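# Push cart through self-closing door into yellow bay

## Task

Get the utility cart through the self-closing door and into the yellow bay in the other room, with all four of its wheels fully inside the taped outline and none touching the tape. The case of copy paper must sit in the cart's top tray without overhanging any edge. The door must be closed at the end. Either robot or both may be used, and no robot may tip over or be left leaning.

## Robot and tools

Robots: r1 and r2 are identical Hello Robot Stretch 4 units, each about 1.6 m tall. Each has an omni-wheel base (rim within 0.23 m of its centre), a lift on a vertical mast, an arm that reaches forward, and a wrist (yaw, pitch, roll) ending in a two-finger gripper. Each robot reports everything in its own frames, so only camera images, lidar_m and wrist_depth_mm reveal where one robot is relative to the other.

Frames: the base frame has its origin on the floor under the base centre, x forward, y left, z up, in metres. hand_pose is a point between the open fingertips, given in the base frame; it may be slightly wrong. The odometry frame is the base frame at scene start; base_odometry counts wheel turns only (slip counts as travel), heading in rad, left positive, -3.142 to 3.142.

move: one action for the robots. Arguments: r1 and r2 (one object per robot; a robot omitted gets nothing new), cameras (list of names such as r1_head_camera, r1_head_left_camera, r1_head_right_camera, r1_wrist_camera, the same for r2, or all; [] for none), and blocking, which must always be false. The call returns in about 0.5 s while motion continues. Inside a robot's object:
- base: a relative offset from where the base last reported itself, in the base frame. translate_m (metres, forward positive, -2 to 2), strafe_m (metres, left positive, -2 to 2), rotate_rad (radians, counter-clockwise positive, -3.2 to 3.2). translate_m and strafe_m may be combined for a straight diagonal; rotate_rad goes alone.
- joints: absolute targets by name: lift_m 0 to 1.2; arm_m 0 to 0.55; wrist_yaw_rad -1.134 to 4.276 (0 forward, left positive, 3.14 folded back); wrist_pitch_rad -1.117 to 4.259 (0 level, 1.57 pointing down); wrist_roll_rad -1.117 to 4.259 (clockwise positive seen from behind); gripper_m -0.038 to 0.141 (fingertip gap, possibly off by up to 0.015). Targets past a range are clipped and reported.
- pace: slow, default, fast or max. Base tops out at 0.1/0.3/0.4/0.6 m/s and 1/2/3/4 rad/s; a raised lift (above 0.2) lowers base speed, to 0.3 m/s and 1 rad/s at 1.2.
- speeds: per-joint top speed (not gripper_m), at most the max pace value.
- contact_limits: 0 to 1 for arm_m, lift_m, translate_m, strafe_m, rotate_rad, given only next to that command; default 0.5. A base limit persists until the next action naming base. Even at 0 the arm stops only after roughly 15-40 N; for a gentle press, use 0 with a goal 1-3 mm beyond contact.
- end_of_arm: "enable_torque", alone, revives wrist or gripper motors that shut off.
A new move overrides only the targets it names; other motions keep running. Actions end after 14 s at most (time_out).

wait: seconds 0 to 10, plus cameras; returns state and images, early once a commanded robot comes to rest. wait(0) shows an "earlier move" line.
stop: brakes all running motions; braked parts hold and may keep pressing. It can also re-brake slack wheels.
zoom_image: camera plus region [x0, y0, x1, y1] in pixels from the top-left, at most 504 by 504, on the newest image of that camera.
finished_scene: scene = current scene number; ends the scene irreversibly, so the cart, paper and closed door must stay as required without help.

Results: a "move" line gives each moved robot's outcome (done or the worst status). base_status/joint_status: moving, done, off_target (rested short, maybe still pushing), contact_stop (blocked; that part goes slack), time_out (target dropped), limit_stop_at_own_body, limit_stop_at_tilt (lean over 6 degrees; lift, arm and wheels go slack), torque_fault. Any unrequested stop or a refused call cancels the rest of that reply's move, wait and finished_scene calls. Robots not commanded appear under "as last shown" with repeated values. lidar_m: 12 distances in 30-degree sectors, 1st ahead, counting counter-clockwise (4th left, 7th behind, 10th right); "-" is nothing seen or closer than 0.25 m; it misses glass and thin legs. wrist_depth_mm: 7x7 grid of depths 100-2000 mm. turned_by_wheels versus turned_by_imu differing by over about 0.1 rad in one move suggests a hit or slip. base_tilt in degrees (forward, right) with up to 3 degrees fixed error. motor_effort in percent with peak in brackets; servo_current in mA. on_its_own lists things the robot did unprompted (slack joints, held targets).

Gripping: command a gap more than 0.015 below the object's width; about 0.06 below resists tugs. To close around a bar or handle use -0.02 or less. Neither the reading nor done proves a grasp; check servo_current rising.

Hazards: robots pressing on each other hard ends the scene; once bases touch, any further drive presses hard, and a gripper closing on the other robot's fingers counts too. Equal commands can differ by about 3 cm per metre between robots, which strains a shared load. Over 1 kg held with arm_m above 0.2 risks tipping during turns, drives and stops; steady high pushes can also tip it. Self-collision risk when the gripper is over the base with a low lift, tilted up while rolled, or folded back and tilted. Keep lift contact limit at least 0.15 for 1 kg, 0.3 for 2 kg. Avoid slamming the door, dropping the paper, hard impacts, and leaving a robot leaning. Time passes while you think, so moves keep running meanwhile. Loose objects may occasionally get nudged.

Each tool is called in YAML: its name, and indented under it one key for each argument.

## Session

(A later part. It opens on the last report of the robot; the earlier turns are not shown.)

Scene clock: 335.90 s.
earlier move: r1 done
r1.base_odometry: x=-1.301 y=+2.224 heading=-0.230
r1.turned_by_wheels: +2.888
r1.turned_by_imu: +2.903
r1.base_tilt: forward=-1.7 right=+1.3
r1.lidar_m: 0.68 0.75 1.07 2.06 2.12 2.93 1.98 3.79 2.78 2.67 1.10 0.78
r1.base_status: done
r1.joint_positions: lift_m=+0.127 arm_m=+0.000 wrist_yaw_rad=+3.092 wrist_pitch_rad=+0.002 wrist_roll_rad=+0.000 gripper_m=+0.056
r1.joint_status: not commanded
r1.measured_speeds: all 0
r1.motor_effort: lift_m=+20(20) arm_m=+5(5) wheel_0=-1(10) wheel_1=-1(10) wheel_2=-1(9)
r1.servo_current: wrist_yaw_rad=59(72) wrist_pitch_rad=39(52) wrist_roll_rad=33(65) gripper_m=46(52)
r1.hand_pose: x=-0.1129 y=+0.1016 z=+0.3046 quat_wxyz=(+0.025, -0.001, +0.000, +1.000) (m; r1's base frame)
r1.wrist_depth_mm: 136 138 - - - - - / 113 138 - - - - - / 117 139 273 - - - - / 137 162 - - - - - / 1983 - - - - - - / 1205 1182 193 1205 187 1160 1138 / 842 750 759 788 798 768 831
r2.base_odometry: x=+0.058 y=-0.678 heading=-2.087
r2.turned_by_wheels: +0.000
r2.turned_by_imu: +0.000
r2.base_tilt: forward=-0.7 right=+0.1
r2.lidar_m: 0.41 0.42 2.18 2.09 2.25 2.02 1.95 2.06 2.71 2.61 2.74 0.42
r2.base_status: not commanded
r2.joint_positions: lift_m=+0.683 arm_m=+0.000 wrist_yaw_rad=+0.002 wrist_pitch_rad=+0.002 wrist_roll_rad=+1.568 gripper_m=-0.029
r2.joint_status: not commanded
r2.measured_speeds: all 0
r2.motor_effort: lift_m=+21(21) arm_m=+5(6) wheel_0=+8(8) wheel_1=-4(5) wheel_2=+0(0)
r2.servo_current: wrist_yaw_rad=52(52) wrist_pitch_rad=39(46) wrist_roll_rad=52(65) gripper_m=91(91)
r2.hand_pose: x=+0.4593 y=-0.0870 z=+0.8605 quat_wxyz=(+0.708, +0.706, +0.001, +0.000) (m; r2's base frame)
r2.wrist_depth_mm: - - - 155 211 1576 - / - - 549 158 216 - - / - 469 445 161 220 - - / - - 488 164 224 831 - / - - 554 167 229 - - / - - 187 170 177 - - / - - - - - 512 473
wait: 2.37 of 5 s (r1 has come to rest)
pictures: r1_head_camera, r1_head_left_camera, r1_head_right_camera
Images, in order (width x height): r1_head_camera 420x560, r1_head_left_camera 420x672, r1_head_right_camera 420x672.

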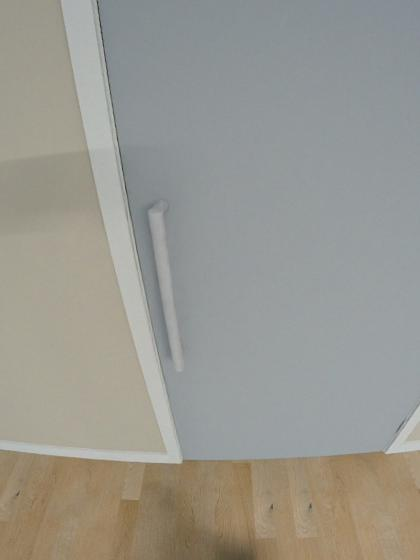

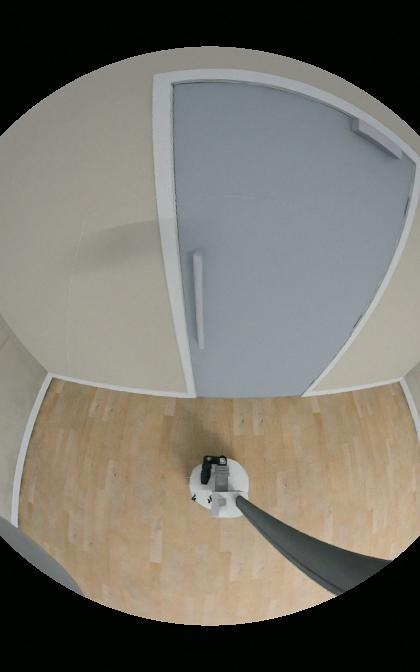

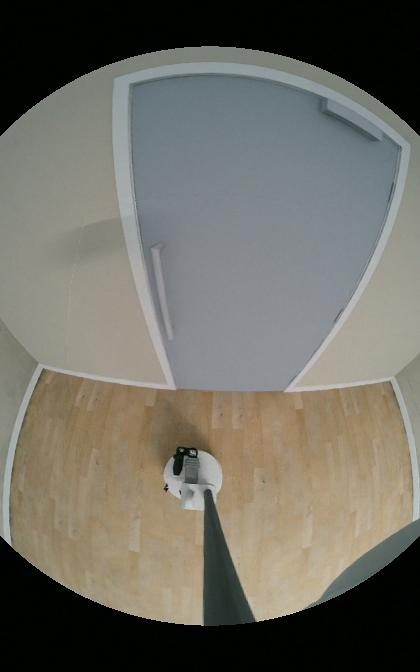

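move:
  blocking: false
  r1: {"base":{"translate_m":-0.15,"strafe_m":0.17},"joints":{"lift_m":0.82,"wrist_yaw_rad":0,"gripper_m":0.12}}
  cameras: []

wait:
  seconds: 3.5
  cameras: []

wait:
  seconds: 0.3
  cameras: ["r1_head_camera","r1_wrist_camera"]

Scene clock: 355.17 s.
move: r1 moving
r1.base_odometry: x=-1.316 y=+2.252 heading=-0.229
r1.turned_by_wheels: +0.000
r1.turned_by_imu: -0.001
r1.base_tilt: forward=-1.6 right=+1.3
r1.lidar_m: 0.71 0.79 1.10 2.02 2.10 2.87 1.96 3.84 2.82 2.67 1.09 0.79
r1.base_status: translate_m moving; strafe_m moving
r1.joint_positions: lift_m=+0.164 arm_m=+0.000 wrist_yaw_rad=+2.503 wrist_pitch_rad=+0.002 wrist_roll_rad=+0.000 gripper_m=+0.075
r1.joint_status: lift_m moving; wrist_yaw_rad moving; gripper_m moving
r1.measured_speeds: translate_m=-0.083 strafe_m=+0.093 rotate_rad=+0.006 lift_m=+0.146 arm_m=+0.000 wrist_yaw_rad=-1.820 wrist_pitch_rad=+0.000 wrist_roll_rad=+0.000
r1.motor_effort: lift_m=+27(29) arm_m=+5(5) wheel_0=-9(10) wheel_1=+6(6) wheel_2=+6(7)
r1.servo_current: wrist_yaw_rad=104(143) wrist_pitch_rad=46(46) wrist_roll_rad=26(59) gripper_m=72(78)
r1.hand_pose: x=-0.0086 y=+0.2421 z=+0.3421 quat_wxyz=(+0.314, -0.001, +0.000, +0.949) (m; r1's base frame)
r1.wrist_depth_mm: - - - - - - - / - - - - - - - / - - - - - - - / - - - - - - - / - - - - - - - / 1281 1281 195 1308 189 1366 1229 / 931 809 831 151 854 842 891
r2: as last shown
r2.turned_by_imu: +0.003
r2.base_tilt: forward=-0.7 right=+0.0
r2.lidar_m: 0.42 0.44 2.18 2.09 2.22 2.04 1.95 2.07 2.72 2.62 2.74 0.43
r2.motor_effort: lift_m=+21(21) arm_m=+5(6) wheel_0=+8(8) wheel_1=-4(4) wheel_2=+0(0)
r2.servo_current: wrist_yaw_rad=46(52) wrist_pitch_rad=39(46) wrist_roll_rad=46(59) gripper_m=85(91)
r2.wrist_depth_mm: - - - 154 212 1576 - / - - 554 158 216 - - / - 473 445 161 220 - - / - - 496 163 224 820 - / - - 559 167 229 - - / - - 187 170 177 - - / - - - - - 512 473
pictures: none
No camera images: "cameras" was empty.

Scene clock: 358.27 s.
earlier move: r1 done
r1.base_odometry: x=-1.408 y=+2.423 heading=-0.230
r1.turned_by_wheels: +0.000
r1.turned_by_imu: +0.000
r1.base_tilt: forward=-1.6 right=+1.3
r1.lidar_m: 0.80 0.92 1.26 1.88 1.98 2.67 1.86 1.96 2.94 2.84 1.28 0.92
r1.base_status: done
r1.joint_positions: lift_m=+0.819 arm_m=+0.000 wrist_yaw_rad=+0.003 wrist_pitch_rad=+0.002 wrist_roll_rad=+0.000 gripper_m=+0.120
r1.joint_status: all done
r1.measured_speeds: all 0
r1.motor_effort: lift_m=+25(29) arm_m=+5(5) wheel_0=-1(12) wheel_1=+1(6) wheel_2=+1(9)
r1.servo_current: wrist_yaw_rad=46(143) wrist_pitch_rad=39(52) wrist_roll_rad=52(65) gripper_m=39(85)
r1.hand_pose: x=+0.4594 y=-0.0866 z=+0.9971 quat_wxyz=(+1.000, +0.000, +0.001, +0.001) (m; r1's base frame)
r1.wrist_depth_mm: - - - - - - - / - - 597 - - - - / - - 597 - - - - / - - 603 - - - - / - - 597 - - - - / - 194 597 - 190 - - / - 140 - 139 - - -
r2.base_odometry: x=+0.058 y=-0.678 heading=-2.087
r2.turned_by_wheels: +0.000
r2.turned_by_imu: +0.000
r2.base_tilt: forward=-0.7 right=+0.0
r2.lidar_m: 0.40 0.44 2.21 2.07 2.26 2.04 1.95 2.05 2.73 2.63 2.77 0.43
r2.base_status: not commanded
r2.joint_positions: lift_m=+0.683 arm_m=+0.000 wrist_yaw_rad=+0.002 wrist_pitch_rad=+0.002 wrist_roll_rad=+1.568 gripper_m=-0.029
r2.joint_status: not commanded
r2.measured_speeds: all 0
r2.motor_effort: lift_m=+21(21) arm_m=+5(6) wheel_0=+8(8) wheel_1=-4(5) wheel_2=+0(0)
r2.servo_current: wrist_yaw_rad=39(59) wrist_pitch_rad=33(46) wrist_roll_rad=46(59) gripper_m=85(91)
r2.hand_pose: x=+0.4593 y=-0.0870 z=+0.8605 quat_wxyz=(+0.708, +0.706, +0.001, +0.000) (m; r2's base frame)
r2.wrist_depth_mm: - - - 155 211 1576 - / - - 554 158 216 - - / - 466 449 161 220 - - / - - 492 163 224 831 - / - - 559 167 230 - - / - - 187 170 177 - - / - - - - - 512 477
wait: 3.10 of 3.5 s (r1 has come to rest)
pictures: none
No camera images: "cameras" was empty.

Scene clock: 358.57 s.
r1.base_odometry: x=-1.408 y=+2.423 heading=-0.230
r1.turned_by_wheels: +0.000
r1.turned_by_imu: +0.000
r1.base_tilt: forward=-1.6 right=+1.3
r1.lidar_m: 0.80 0.93 1.26 1.89 1.97 2.66 1.83 1.96 2.96 2.84 1.30 0.94
r1.base_status: done
r1.joint_positions: lift_m=+0.819 arm_m=+0.000 wrist_yaw_rad=+0.003 wrist_pitch_rad=+0.002 wrist_roll_rad=+0.000 gripper_m=+0.120
r1.joint_status: all done
r1.measured_speeds: all 0
r1.motor_effort: lift_m=+25(29) arm_m=+5(5) wheel_0=-1(12) wheel_1=+1(6) wheel_2=+1(9)
r1.servo_current: wrist_yaw_rad=46(143) wrist_pitch_rad=46(52) wrist_roll_rad=52(65) gripper_m=39(85)
r1.hand_pose: x=+0.4594 y=-0.0866 z=+0.9971 quat_wxyz=(+1.000, +0.000, +0.001, +0.001) (m; r1's base frame)
r1.wrist_depth_mm: - - - - - - - / - - 597 - - - - / - - 597 - - - - / - - 597 - - - - / - - 603 - - - - / - 194 603 - 190 - - / - 140 - 139 - - -
r2.base_odometry: x=+0.058 y=-0.678 heading=-2.087
r2.turned_by_wheels: +0.000
r2.turned_by_imu: +0.000
r2.base_tilt: forward=-0.7 right=+0.1
r2.lidar_m: 0.41 0.46 2.19 2.08 2.24 2.03 1.95 2.06 2.71 2.62 2.74 0.43
r2.base_status: not commanded
r2.joint_positions: lift_m=+0.683 arm_m=+0.000 wrist_yaw_rad=+0.002 wrist_pitch_rad=+0.002 wrist_roll_rad=+1.568 gripper_m=-0.029
r2.joint_status: not commanded
r2.measured_speeds: all 0
r2.motor_effort: lift_m=+21(21) arm_m=+5(6) wheel_0=+7(8) wheel_1=-4(5) wheel_2=+0(0)
r2.servo_current: wrist_yaw_rad=52(59) wrist_pitch_rad=46(46) wrist_roll_rad=39(59) gripper_m=91(91)
r2.hand_pose: x=+0.4593 y=-0.0870 z=+0.8605 quat_wxyz=(+0.708, +0.706, +0.001, +0.000) (m; r2's base frame)
r2.wrist_depth_mm: - - - 154 211 1576 - / - - 549 158 216 - - / - 469 452 161 219 - - / - - 492 163 224 831 - / - - 559 168 229 - - / - - 187 170 177 - - / - - - - - 512 473
wait: 0.30 s; at rest by 0.27 s
pictures: r1_head_camera, r1_wrist_camera
Images, in order (width x height): r1_head_camera 420x560, r1_wrist_camera 616x392.

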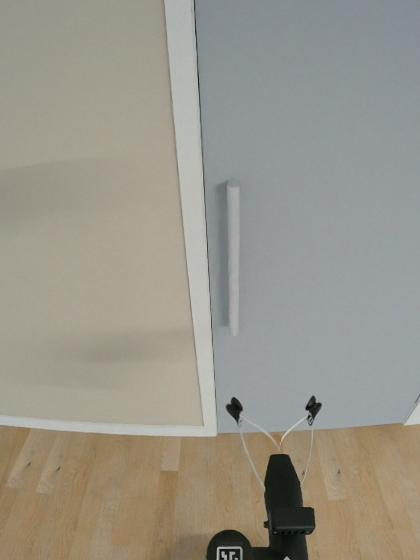

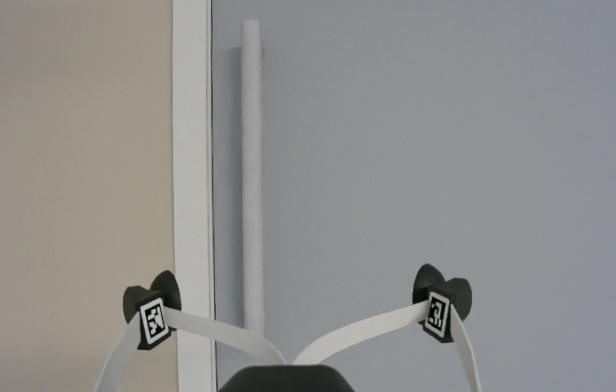

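move:
  blocking: false
  r1: {"base":{"strafe_m":0.05},"joints":{"lift_m":0.87,"arm_m":0.17}}
  cameras: []

wait:
  seconds: 2
  cameras: ["r1_head_camera","r1_wrist_camera"]

Scene clock: 366.53 s.
move: r1 moving
r1.base_odometry: x=-1.400 y=+2.457 heading=-0.230
r1.turned_by_wheels: +0.000
r1.turned_by_imu: +0.000
r1.base_tilt: forward=-1.6 right=+1.2
r1.lidar_m: 0.79 0.91 1.25 1.83 1.94 2.65 1.85 1.94 3.00 2.88 1.31 0.95
r1.base_status: strafe_m moving
r1.joint_positions: lift_m=+0.855 arm_m=+0.051 wrist_yaw_rad=+0.003 wrist_pitch_rad=+0.002 wrist_roll_rad=+0.000 gripper_m=+0.120
r1.joint_status: lift_m moving; arm_m moving
r1.measured_speeds: translate_m=-0.001 strafe_m=+0.105 rotate_rad=+0.008 lift_m=+0.099 arm_m=+0.195 wrist_yaw_rad=+0.000 wrist_pitch_rad=+0.000 wrist_roll_rad=+0.000
r1.motor_effort: lift_m=+25(28) arm_m=+7(8) wheel_0=-5(11) wheel_1=+2(9) wheel_2=+0(1)
r1.servo_current: wrist_yaw_rad=52(65) wrist_pitch_rad=39(46) wrist_roll_rad=72(72) gripper_m=39(46)
r1.hand_pose: x=+0.5101 y=-0.0867 z=+1.0323 quat_wxyz=(+1.000, +0.000, +0.001, +0.001) (m; r1's base frame)
r1.wrist_depth_mm: - - - - - - - / - - - - - - - / - - - - - - - / - - - - - - - / - - - - - - - / - 194 - - 189 - - / - 140 - 139 - - -
r2: as last shown
r2.turned_by_imu: +0.001
r2.base_tilt: forward=-0.6 right=+0.1
r2.lidar_m: 0.41 0.44 2.20 2.10 2.25 2.02 1.96 2.06 2.71 2.61 2.72 0.42
r2.motor_effort: lift_m=+21(21) arm_m=+5(6) wheel_0=+8(8) wheel_1=-4(4) wheel_2=+0(0)
r2.servo_current: wrist_yaw_rad=46(59) wrist_pitch_rad=46(46) wrist_roll_rad=39(52) gripper_m=85(91)
r2.wrist_depth_mm: - - - 155 211 1576 - / - - 554 158 215 - - / - 469 449 161 220 - - / - - 496 163 224 842 - / - - 559 167 229 - - / - - 187 170 177 - - / - - - - - 512 473
pictures: none
No camera images: "cameras" was empty.

Scene clock: 367.63 s.
earlier move: r1 done
r1.base_odometry: x=-1.397 y=+2.472 heading=-0.230
r1.turned_by_wheels: +0.000
r1.turned_by_imu: +0.000
r1.base_tilt: forward=-1.6 right=+1.3
r1.lidar_m: 0.82 0.93 1.28 1.84 1.92 2.63 1.86 1.94 3.01 2.88 1.31 0.92
r1.base_status: done
r1.joint_positions: lift_m=+0.869 arm_m=+0.170 wrist_yaw_rad=+0.003 wrist_pitch_rad=+0.002 wrist_roll_rad=+0.000 gripper_m=+0.120
r1.joint_status: all done
r1.measured_speeds: all 0
r1.motor_effort: lift_m=+25(28) arm_m=+5(9) wheel_0=+0(11) wheel_1=+1(9) wheel_2=+0(1)
r1.servo_current: wrist_yaw_rad=46(65) wrist_pitch_rad=33(52) wrist_roll_rad=46(72) gripper_m=39(46)
r1.hand_pose: x=+0.6294 y=-0.0867 z=+1.0471 quat_wxyz=(+1.000, +0.000, +0.001, +0.001) (m; r1's base frame)
r1.wrist_depth_mm: - - 508 504 500 504 504 / - - 504 504 504 504 500 / - - 508 508 508 508 504 / - - 508 512 512 512 504 / - - 512 508 512 512 508 / - 195 512 508 508 512 508 / - 140 - 143 512 512 508
r2.base_odometry: x=+0.058 y=-0.678 heading=-2.087
r2.turned_by_wheels: +0.000
r2.turned_by_imu: +0.000
r2.base_tilt: forward=-0.6 right=+0.0
r2.lidar_m: 0.41 0.43 2.22 2.09 2.24 2.03 1.97 2.09 2.71 2.60 2.74 0.42
r2.base_status: not commanded
r2.joint_positions: lift_m=+0.683 arm_m=+0.000 wrist_yaw_rad=+0.002 wrist_pitch_rad=+0.002 wrist_roll_rad=+1.568 gripper_m=-0.029
r2.joint_status: not commanded
r2.measured_speeds: all 0
r2.motor_effort: lift_m=+21(21) arm_m=+5(6) wheel_0=+8(8) wheel_1=-4(5) wheel_2=+0(1)
r2.servo_current: wrist_yaw_rad=39(59) wrist_pitch_rad=39(46) wrist_roll_rad=39(59) gripper_m=78(98)
r2.hand_pose: x=+0.4593 y=-0.0870 z=+0.8605 quat_wxyz=(+0.708, +0.706, +0.001, +0.000) (m; r2's base frame)
r2.wrist_depth_mm: - - - 155 211 1576 - / - - 549 158 216 - - / - 469 452 161 220 - - / - - 492 164 224 820 - / - - 559 168 229 - - / - - 187 170 177 - - / - - - - - 508 477
wait: 1.10 of 2 s (r1 has come to rest)
pictures: r1_head_camera, r1_wrist_camera
Images, in order (width x height): r1_head_camera 420x560, r1_wrist_camera 616x392.

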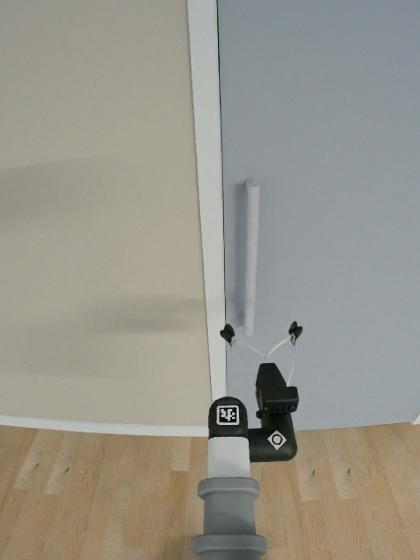

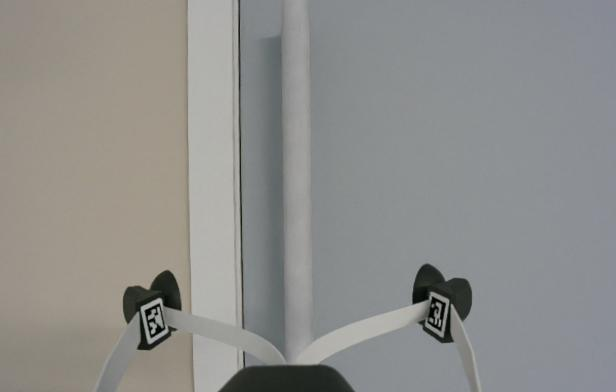

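move:
  blocking: false
  r1: {"joints":{"arm_m":0.295},"contact_limits":{"arm_m":0.1},"speeds":{"arm_m":0.15}}
  cameras: []

wait:
  seconds: 1.5
  cameras: ["r1_head_camera","r1_wrist_camera"]

Scene clock: 372.57 s.
move: r1 moving
r1.base_odometry: x=-1.397 y=+2.472 heading=-0.230
r1.turned_by_wheels: +0.000
r1.turned_by_imu: +0.000
r1.base_tilt: forward=-1.5 right=+1.3
r1.lidar_m: 0.79 0.94 1.29 1.85 1.92 2.63 1.85 1.95 3.02 2.89 1.31 0.94
r1.base_status: not commanded
r1.joint_positions: lift_m=+0.869 arm_m=+0.217 wrist_yaw_rad=+0.003 wrist_pitch_rad=+0.002 wrist_roll_rad=+0.000 gripper_m=+0.120
r1.joint_status: arm_m moving
r1.measured_speeds: translate_m=+0.000 strafe_m=+0.000 rotate_rad=+0.000 lift_m=+0.000 arm_m=+0.150 wrist_yaw_rad=+0.000 wrist_pitch_rad=+0.000 wrist_roll_rad=+0.000
r1.motor_effort: lift_m=+25(25) arm_m=+6(7) wheel_0=+0(1) wheel_1=+1(1) wheel_2=+0(0)
r1.servo_current: wrist_yaw_rad=59(72) wrist_pitch_rad=39(46) wrist_roll_rad=59(59) gripper_m=39(46)
r1.contact_limits: arm_m 0.1
r1.hand_pose: x=+0.6768 y=-0.0867 z=+1.0471 quat_wxyz=(+1.000, +0.000, +0.001, +0.001) (m; r1's base frame)
r1.wrist_depth_mm: - - 462 462 462 466 473 / - - 462 469 462 473 469 / - - 466 466 466 473 469 / - - 469 469 469 473 477 / - - 469 469 469 473 477 / - 193 469 469 469 480 473 / - 140 466 143 477 477 480
r2: as last shown
r2.turned_by_imu: +0.001
r2.base_tilt: forward=-0.7 right=+0.1
r2.lidar_m: 0.40 0.43 2.20 2.09 2.24 2.02 1.97 2.07 2.72 2.61 2.76 0.39
r2.motor_effort: lift_m=+21(21) arm_m=+5(5) wheel_0=+7(8) wheel_1=-4(5) wheel_2=+0(0)
r2.servo_current: wrist_yaw_rad=52(52) wrist_pitch_rad=46(46) wrist_roll_rad=59(65) gripper_m=85(91)
r2.wrist_depth_mm: - - - 155 211 1576 - / - - 549 157 215 - - / - 466 449 161 220 - - / - - 488 163 224 831 - / - - 559 168 229 - - / - - 187 171 177 - - / - - - - - 512 477
pictures: none
No camera images: "cameras" was empty.

Scene clock: 373.57 s.
earlier move: r1 done
r1.base_odometry: x=-1.397 y=+2.472 heading=-0.230
r1.turned_by_wheels: +0.000
r1.turned_by_imu: +0.000
r1.base_tilt: forward=-1.6 right=+1.2
r1.lidar_m: 0.81 0.93 1.25 1.82 1.92 2.62 1.87 1.96 3.00 2.88 1.29 0.94
r1.base_status: not commanded
r1.joint_positions: lift_m=+0.869 arm_m=+0.295 wrist_yaw_rad=+0.003 wrist_pitch_rad=+0.002 wrist_roll_rad=+0.000 gripper_m=+0.120
r1.joint_status: all done
r1.measured_speeds: all 0
r1.motor_effort: lift_m=+25(25) arm_m=+5(7) wheel_0=+0(1) wheel_1=+1(1) wheel_2=+0(0)
r1.servo_current: wrist_yaw_rad=52(72) wrist_pitch_rad=39(52) wrist_roll_rad=52(59) gripper_m=46(46)
r1.contact_limits: arm_m 0.1
r1.hand_pose: x=+0.7544 y=-0.0867 z=+1.0471 quat_wxyz=(+1.000, +0.000, +0.001, +0.001) (m; r1's base frame)
r1.wrist_depth_mm: 382 384 382 312 379 379 379 / 382 382 379 384 379 379 379 / 382 384 384 382 382 384 384 / 382 384 382 387 379 382 382 / 384 384 384 384 384 387 382 / 387 384 389 384 382 384 387 / 389 384 387 144 382 384 384
r2.base_odometry: x=+0.058 y=-0.678 heading=-2.087
r2.turned_by_wheels: +0.000
r2.turned_by_imu: +0.000
r2.base_tilt: forward=-0.7 right=+0.1
r2.lidar_m: 0.40 0.45 2.20 2.10 2.24 2.04 1.97 2.06 2.72 2.62 2.76 0.40
r2.base_status: not commanded
r2.joint_positions: lift_m=+0.683 arm_m=+0.000 wrist_yaw_rad=+0.002 wrist_pitch_rad=+0.002 wrist_roll_rad=+1.568 gripper_m=-0.029
r2.joint_status: not commanded
r2.measured_speeds: all 0
r2.motor_effort: lift_m=+21(21) arm_m=+5(6) wheel_0=+8(8) wheel_1=-4(5) wheel_2=+0(0)
r2.servo_current: wrist_yaw_rad=39(65) wrist_pitch_rad=39(46) wrist_roll_rad=59(65) gripper_m=91(91)
r2.hand_pose: x=+0.4593 y=-0.0870 z=+0.8605 quat_wxyz=(+0.708, +0.706, +0.001, +0.000) (m; r2's base frame)
r2.wrist_depth_mm: - - - 155 212 1576 - / - - 554 158 216 - - / - 466 449 161 219 - - / - - 492 164 225 820 - / - - 564 168 229 - - / - - 187 170 177 - - / - - - - - 512 480
wait: 1.00 of 1.5 s (r1 has come to rest)
pictures: r1_head_camera, r1_wrist_camera
Images, in order (width x height): r1_head_camera 420x560, r1_wrist_camera 616x392.

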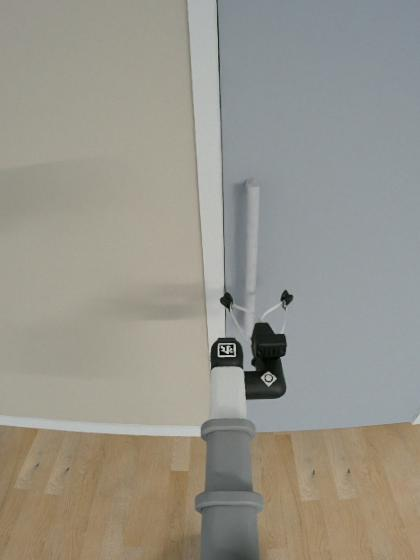

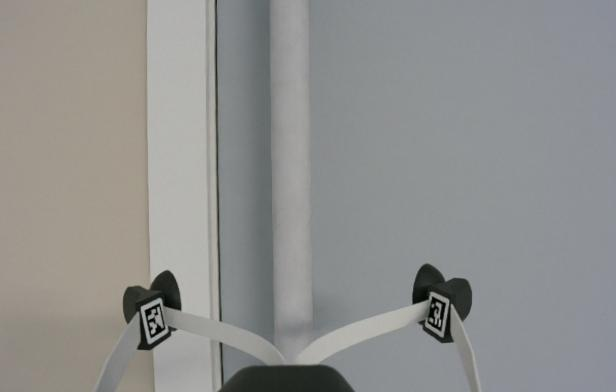

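move:
  blocking: false
  r1: {"joints":{"arm_m":0.35},"contact_limits":{"arm_m":0.1},"speeds":{"arm_m":0.15}}
  cameras: []

wait:
  seconds: 0.7
  cameras: []

move:
  blocking: false
  r1: {"joints":{"gripper_m":-0.03}}
  cameras: []

wait:
  seconds: 1.5
  cameras: ["r1_head_camera","r1_wrist_camera"]

Scene clock: 379.77 s.
move: r1 moving
r1.base_odometry: x=-1.397 y=+2.472 heading=-0.230
r1.turned_by_wheels: +0.000
r1.turned_by_imu: +0.000
r1.base_tilt: forward=-1.5 right=+1.3
r1.lidar_m: 0.82 0.94 1.27 1.83 1.93 2.62 1.84 1.97 3.02 2.88 1.29 0.92
r1.base_status: not commanded
r1.joint_positions: lift_m=+0.869 arm_m=+0.339 wrist_yaw_rad=+0.003 wrist_pitch_rad=+0.002 wrist_roll_rad=+0.000 gripper_m=+0.120
r1.joint_status: arm_m moving
r1.measured_speeds: translate_m=+0.000 strafe_m=+0.000 rotate_rad=+0.000 lift_m=+0.000 arm_m=+0.102 wrist_yaw_rad=+0.000 wrist_pitch_rad=+0.000 wrist_roll_rad=+0.000
r1.motor_effort: lift_m=+25(25) arm_m=+5(8) wheel_0=+0(1) wheel_1=+1(1) wheel_2=+0(0)
r1.servo_current: wrist_yaw_rad=52(65) wrist_pitch_rad=39(52) wrist_roll_rad=46(59) gripper_m=39(46)
r1.contact_limits: arm_m 0.1
r1.hand_pose: x=+0.7980 y=-0.0867 z=+1.0471 quat_wxyz=(+1.000, +0.000, +0.001, +0.001) (m; r1's base frame)
r1.wrist_depth_mm: 340 - 342 342 343 345 347 / 340 340 342 343 347 347 349 / 338 340 343 345 345 345 347 / 342 343 343 347 349 351 349 / 340 342 345 347 349 347 351 / 343 343 347 345 347 351 351 / 343 162 347 139 349 353 351
r2: as last shown
r2.turned_by_imu: +0.001
r2.base_tilt: forward=-0.7 right=+0.0
r2.lidar_m: 0.40 0.41 2.20 2.08 2.19 2.03 1.96 2.05 2.72 2.61 2.76 0.43
r2.motor_effort: lift_m=+21(21) arm_m=+6(6) wheel_0=+8(8) wheel_1=-4(5) wheel_2=+0(0)
r2.servo_current: wrist_yaw_rad=52(52) wrist_pitch_rad=39(46) wrist_roll_rad=52(52) gripper_m=91(91)
r2.wrist_depth_mm: - - - 154 211 1537 - / - - 554 158 216 - - / - 469 449 160 220 - - / - - 484 163 225 831 - / - - 559 168 229 - - / - - 187 170 177 - - / - - - - - 517 473
pictures: none
No camera images: "cameras" was empty.

Scene clock: 380.30 s.
earlier move: r1 done
r1.base_odometry: x=-1.397 y=+2.472 heading=-0.230
r1.turned_by_wheels: +0.000
r1.turned_by_imu: +0.000
r1.base_tilt: forward=-1.6 right=+1.2
r1.lidar_m: 0.81 0.93 1.28 1.85 1.89 2.62 1.85 1.96 3.00 2.90 1.31 0.93
r1.base_status: not commanded
r1.joint_positions: lift_m=+0.869 arm_m=+0.350 wrist_yaw_rad=+0.003 wrist_pitch_rad=+0.002 wrist_roll_rad=+0.000 gripper_m=+0.120
r1.joint_status: all done
r1.measured_speeds: all 0
r1.motor_effort: lift_m=+25(25) arm_m=+5(8) wheel_0=-1(1) wheel_1=+1(1) wheel_2=+0(0)
r1.servo_current: wrist_yaw_rad=59(72) wrist_pitch_rad=46(52) wrist_roll_rad=39(59) gripper_m=33(46)
r1.contact_limits: arm_m 0.1
r1.hand_pose: x=+0.8094 y=-0.0867 z=+1.0471 quat_wxyz=(+1.000, +0.000, +0.001, +0.001) (m; r1's base frame)
r1.wrist_depth_mm: 325 325 327 256 327 325 324 / 329 327 327 255 325 327 327 / 327 327 327 255 329 327 325 / 327 329 329 255 327 329 329 / 330 327 332 256 329 332 329 / 332 216 332 254 212 329 330 / 330 162 332 143 329 330 332
r2.base_odometry: x=+0.058 y=-0.678 heading=-2.087
r2.turned_by_wheels: +0.000
r2.turned_by_imu: +0.000
r2.base_tilt: forward=-0.7 right=+0.1
r2.lidar_m: 0.40 0.45 2.20 2.08 2.25 2.03 1.96 2.06 2.70 2.63 2.76 0.42
r2.base_status: not commanded
r2.joint_positions: lift_m=+0.683 arm_m=+0.000 wrist_yaw_rad=+0.002 wrist_pitch_rad=+0.002 wrist_roll_rad=+1.568 gripper_m=-0.029
r2.joint_status: not commanded
r2.measured_speeds: all 0
r2.motor_effort: lift_m=+21(21) arm_m=+5(6) wheel_0=+8(8) wheel_1=-4(5) wheel_2=+0(0)
r2.servo_current: wrist_yaw_rad=39(52) wrist_pitch_rad=46(46) wrist_roll_rad=46(59) gripper_m=91(91)
r2.hand_pose: x=+0.4593 y=-0.0870 z=+0.8605 quat_wxyz=(+0.708, +0.706, +0.001, +0.000) (m; r2's base frame)
r2.wrist_depth_mm: - - - 154 212 1576 - / - - 554 158 216 - - / - 469 452 161 220 - - / - - 492 163 225 831 - / - - 559 167 229 - - / - - 187 171 177 - - / - - - - - 517 477
wait: 0.53 of 0.7 s (r1 has come to rest)
pictures: none
No camera images: "cameras" was empty.

Scene clock: 380.80 s.
move: r1 moving
r1.base_odometry: x=-1.397 y=+2.472 heading=-0.230
r1.turned_by_wheels: +0.000
r1.turned_by_imu: +0.000
r1.base_tilt: forward=-1.6 right=+1.3
r1.lidar_m: 0.81 0.93 1.27 1.83 1.93 2.63 1.85 1.94 3.03 2.88 1.29 0.94
r1.base_status: not commanded
r1.joint_positions: lift_m=+0.869 arm_m=+0.350 wrist_yaw_rad=+0.003 wrist_pitch_rad=+0.002 wrist_roll_rad=+0.000 gripper_m=+0.106
r1.joint_status: gripper_m moving
r1.measured_speeds: all 0
r1.motor_effort: lift_m=+25(25) arm_m=+5(5) wheel_0=-1(1) wheel_1=+1(1) wheel_2=+0(0)
r1.servo_current: wrist_yaw_rad=46(59) wrist_pitch_rad=39(46) wrist_roll_rad=46(59) gripper_m=98(98)
r1.contact_limits: arm_m 0.1
r1.hand_pose: x=+0.8094 y=-0.0867 z=+1.0471 quat_wxyz=(+1.000, +0.000, +0.001, +0.001) (m; r1's base frame)
r1.wrist_depth_mm: 327 327 325 256 327 325 325 / 327 327 329 256 329 325 327 / 327 329 329 257 327 327 327 / 327 327 330 256 325 329 327 / 329 330 327 255 327 330 330 / 330 330 329 255 211 330 330 / 330 330 330 137 330 332 334
r2: as last shown
r2.base_tilt: forward=-0.7 right=+0.0
r2.lidar_m: 0.39 0.45 2.20 2.09 2.23 2.03 1.96 2.05 2.73 2.60 2.74 0.41
r2.motor_effort: lift_m=+21(21) arm_m=+5(6) wheel_0=+8(8) wheel_1=-4(4) wheel_2=+0(1)
r2.servo_current: wrist_yaw_rad=46(59) wrist_pitch_rad=33(46) wrist_roll_rad=46(59) gripper_m=85(91)
r2.wrist_depth_mm: - - - 155 211 1576 - / - - 554 158 216 - - / - 469 449 161 220 - - / - - 492 163 224 842 - / - - 559 168 229 - - / - - 187 170 177 - - / - - - - - 517 473
pictures: none
No camera images: "cameras" was empty.

Scene clock: 382.30 s.
earlier move: r1 moving
r1.base_odometry: x=-1.397 y=+2.472 heading=-0.230
r1.turned_by_wheels: +0.000
r1.turned_by_imu: +0.000
r1.base_tilt: forward=-1.6 right=+1.3
r1.lidar_m: 0.83 0.93 1.27 1.85 1.93 2.61 1.82 1.96 3.01 2.89 1.29 0.93
r1.base_status: not commanded
r1.joint_positions: lift_m=+0.869 arm_m=+0.350 wrist_yaw_rad=+0.003 wrist_pitch_rad=+0.002 wrist_roll_rad=+0.000 gripper_m=-0.029
r1.joint_status: gripper_m moving
r1.measured_speeds: all 0
r1.motor_effort: lift_m=+25(25) arm_m=+5(5) wheel_0=+0(1) wheel_1=+1(1) wheel_2=+0(0)
r1.servo_current: wrist_yaw_rad=33(65) wrist_pitch_rad=39(46) wrist_roll_rad=59(59) gripper_m=39(130)
r1.contact_limits: arm_m 0.1
r1.hand_pose: x=+0.8094 y=-0.0867 z=+1.0471 quat_wxyz=(+1.000, +0.000, +0.001, +0.001) (m; r1's base frame)
r1.wrist_depth_mm: 327 327 327 255 325 327 325 / 329 324 327 255 327 325 329 / 327 329 329 255 327 325 327 / 329 325 330 255 327 329 329 / 329 327 330 330 327 329 329 / 332 330 186 198 329 329 329 / 330 332 330 249 329 330 330
r2.base_odometry: x=+0.058 y=-0.678 heading=-2.087
r2.turned_by_wheels: +0.000
r2.turned_by_imu: +0.000
r2.base_tilt: forward=-0.7 right=+0.1
r2.lidar_m: 0.41 0.44 2.21 2.07 2.23 2.05 1.95 2.08 2.70 2.62 2.75 0.43
r2.base_status: not commanded
r2.joint_positions: lift_m=+0.683 arm_m=+0.000 wrist_yaw_rad=+0.002 wrist_pitch_rad=+0.002 wrist_roll_rad=+1.568 gripper_m=-0.029
r2.joint_status: not commanded
r2.measured_speeds: all 0
r2.motor_effort: lift_m=+21(21) arm_m=+5(6) wheel_0=+8(8) wheel_1=-4(5) wheel_2=+0(1)
r2.servo_current: wrist_yaw_rad=46(59) wrist_pitch_rad=39(46) wrist_roll_rad=52(59) gripper_m=85(91)
r2.hand_pose: x=+0.4593 y=-0.0870 z=+0.8605 quat_wxyz=(+0.708, +0.706, +0.001, +0.000) (m; r2's base frame)
r2.wrist_depth_mm: - - - 154 212 1537 - / - - 554 158 216 - - / - 466 445 161 220 - - / - - 488 163 224 831 - / - - 559 168 229 - - / - - 187 170 177 - - / - - - - - 512 473
wait: 1.50 s; no rest
pictures: r1_head_camera, r1_wrist_camera
Images, in order (width x height): r1_head_camera 420x560, r1_wrist_camera 616x392.

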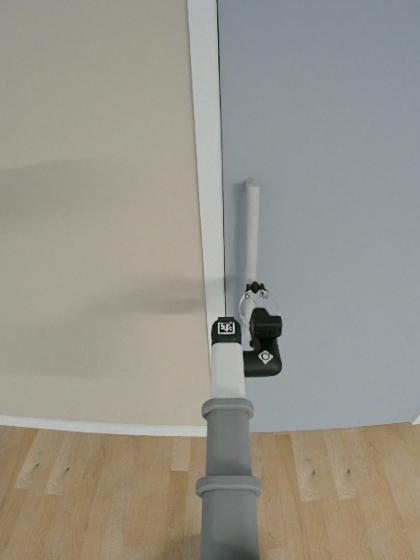

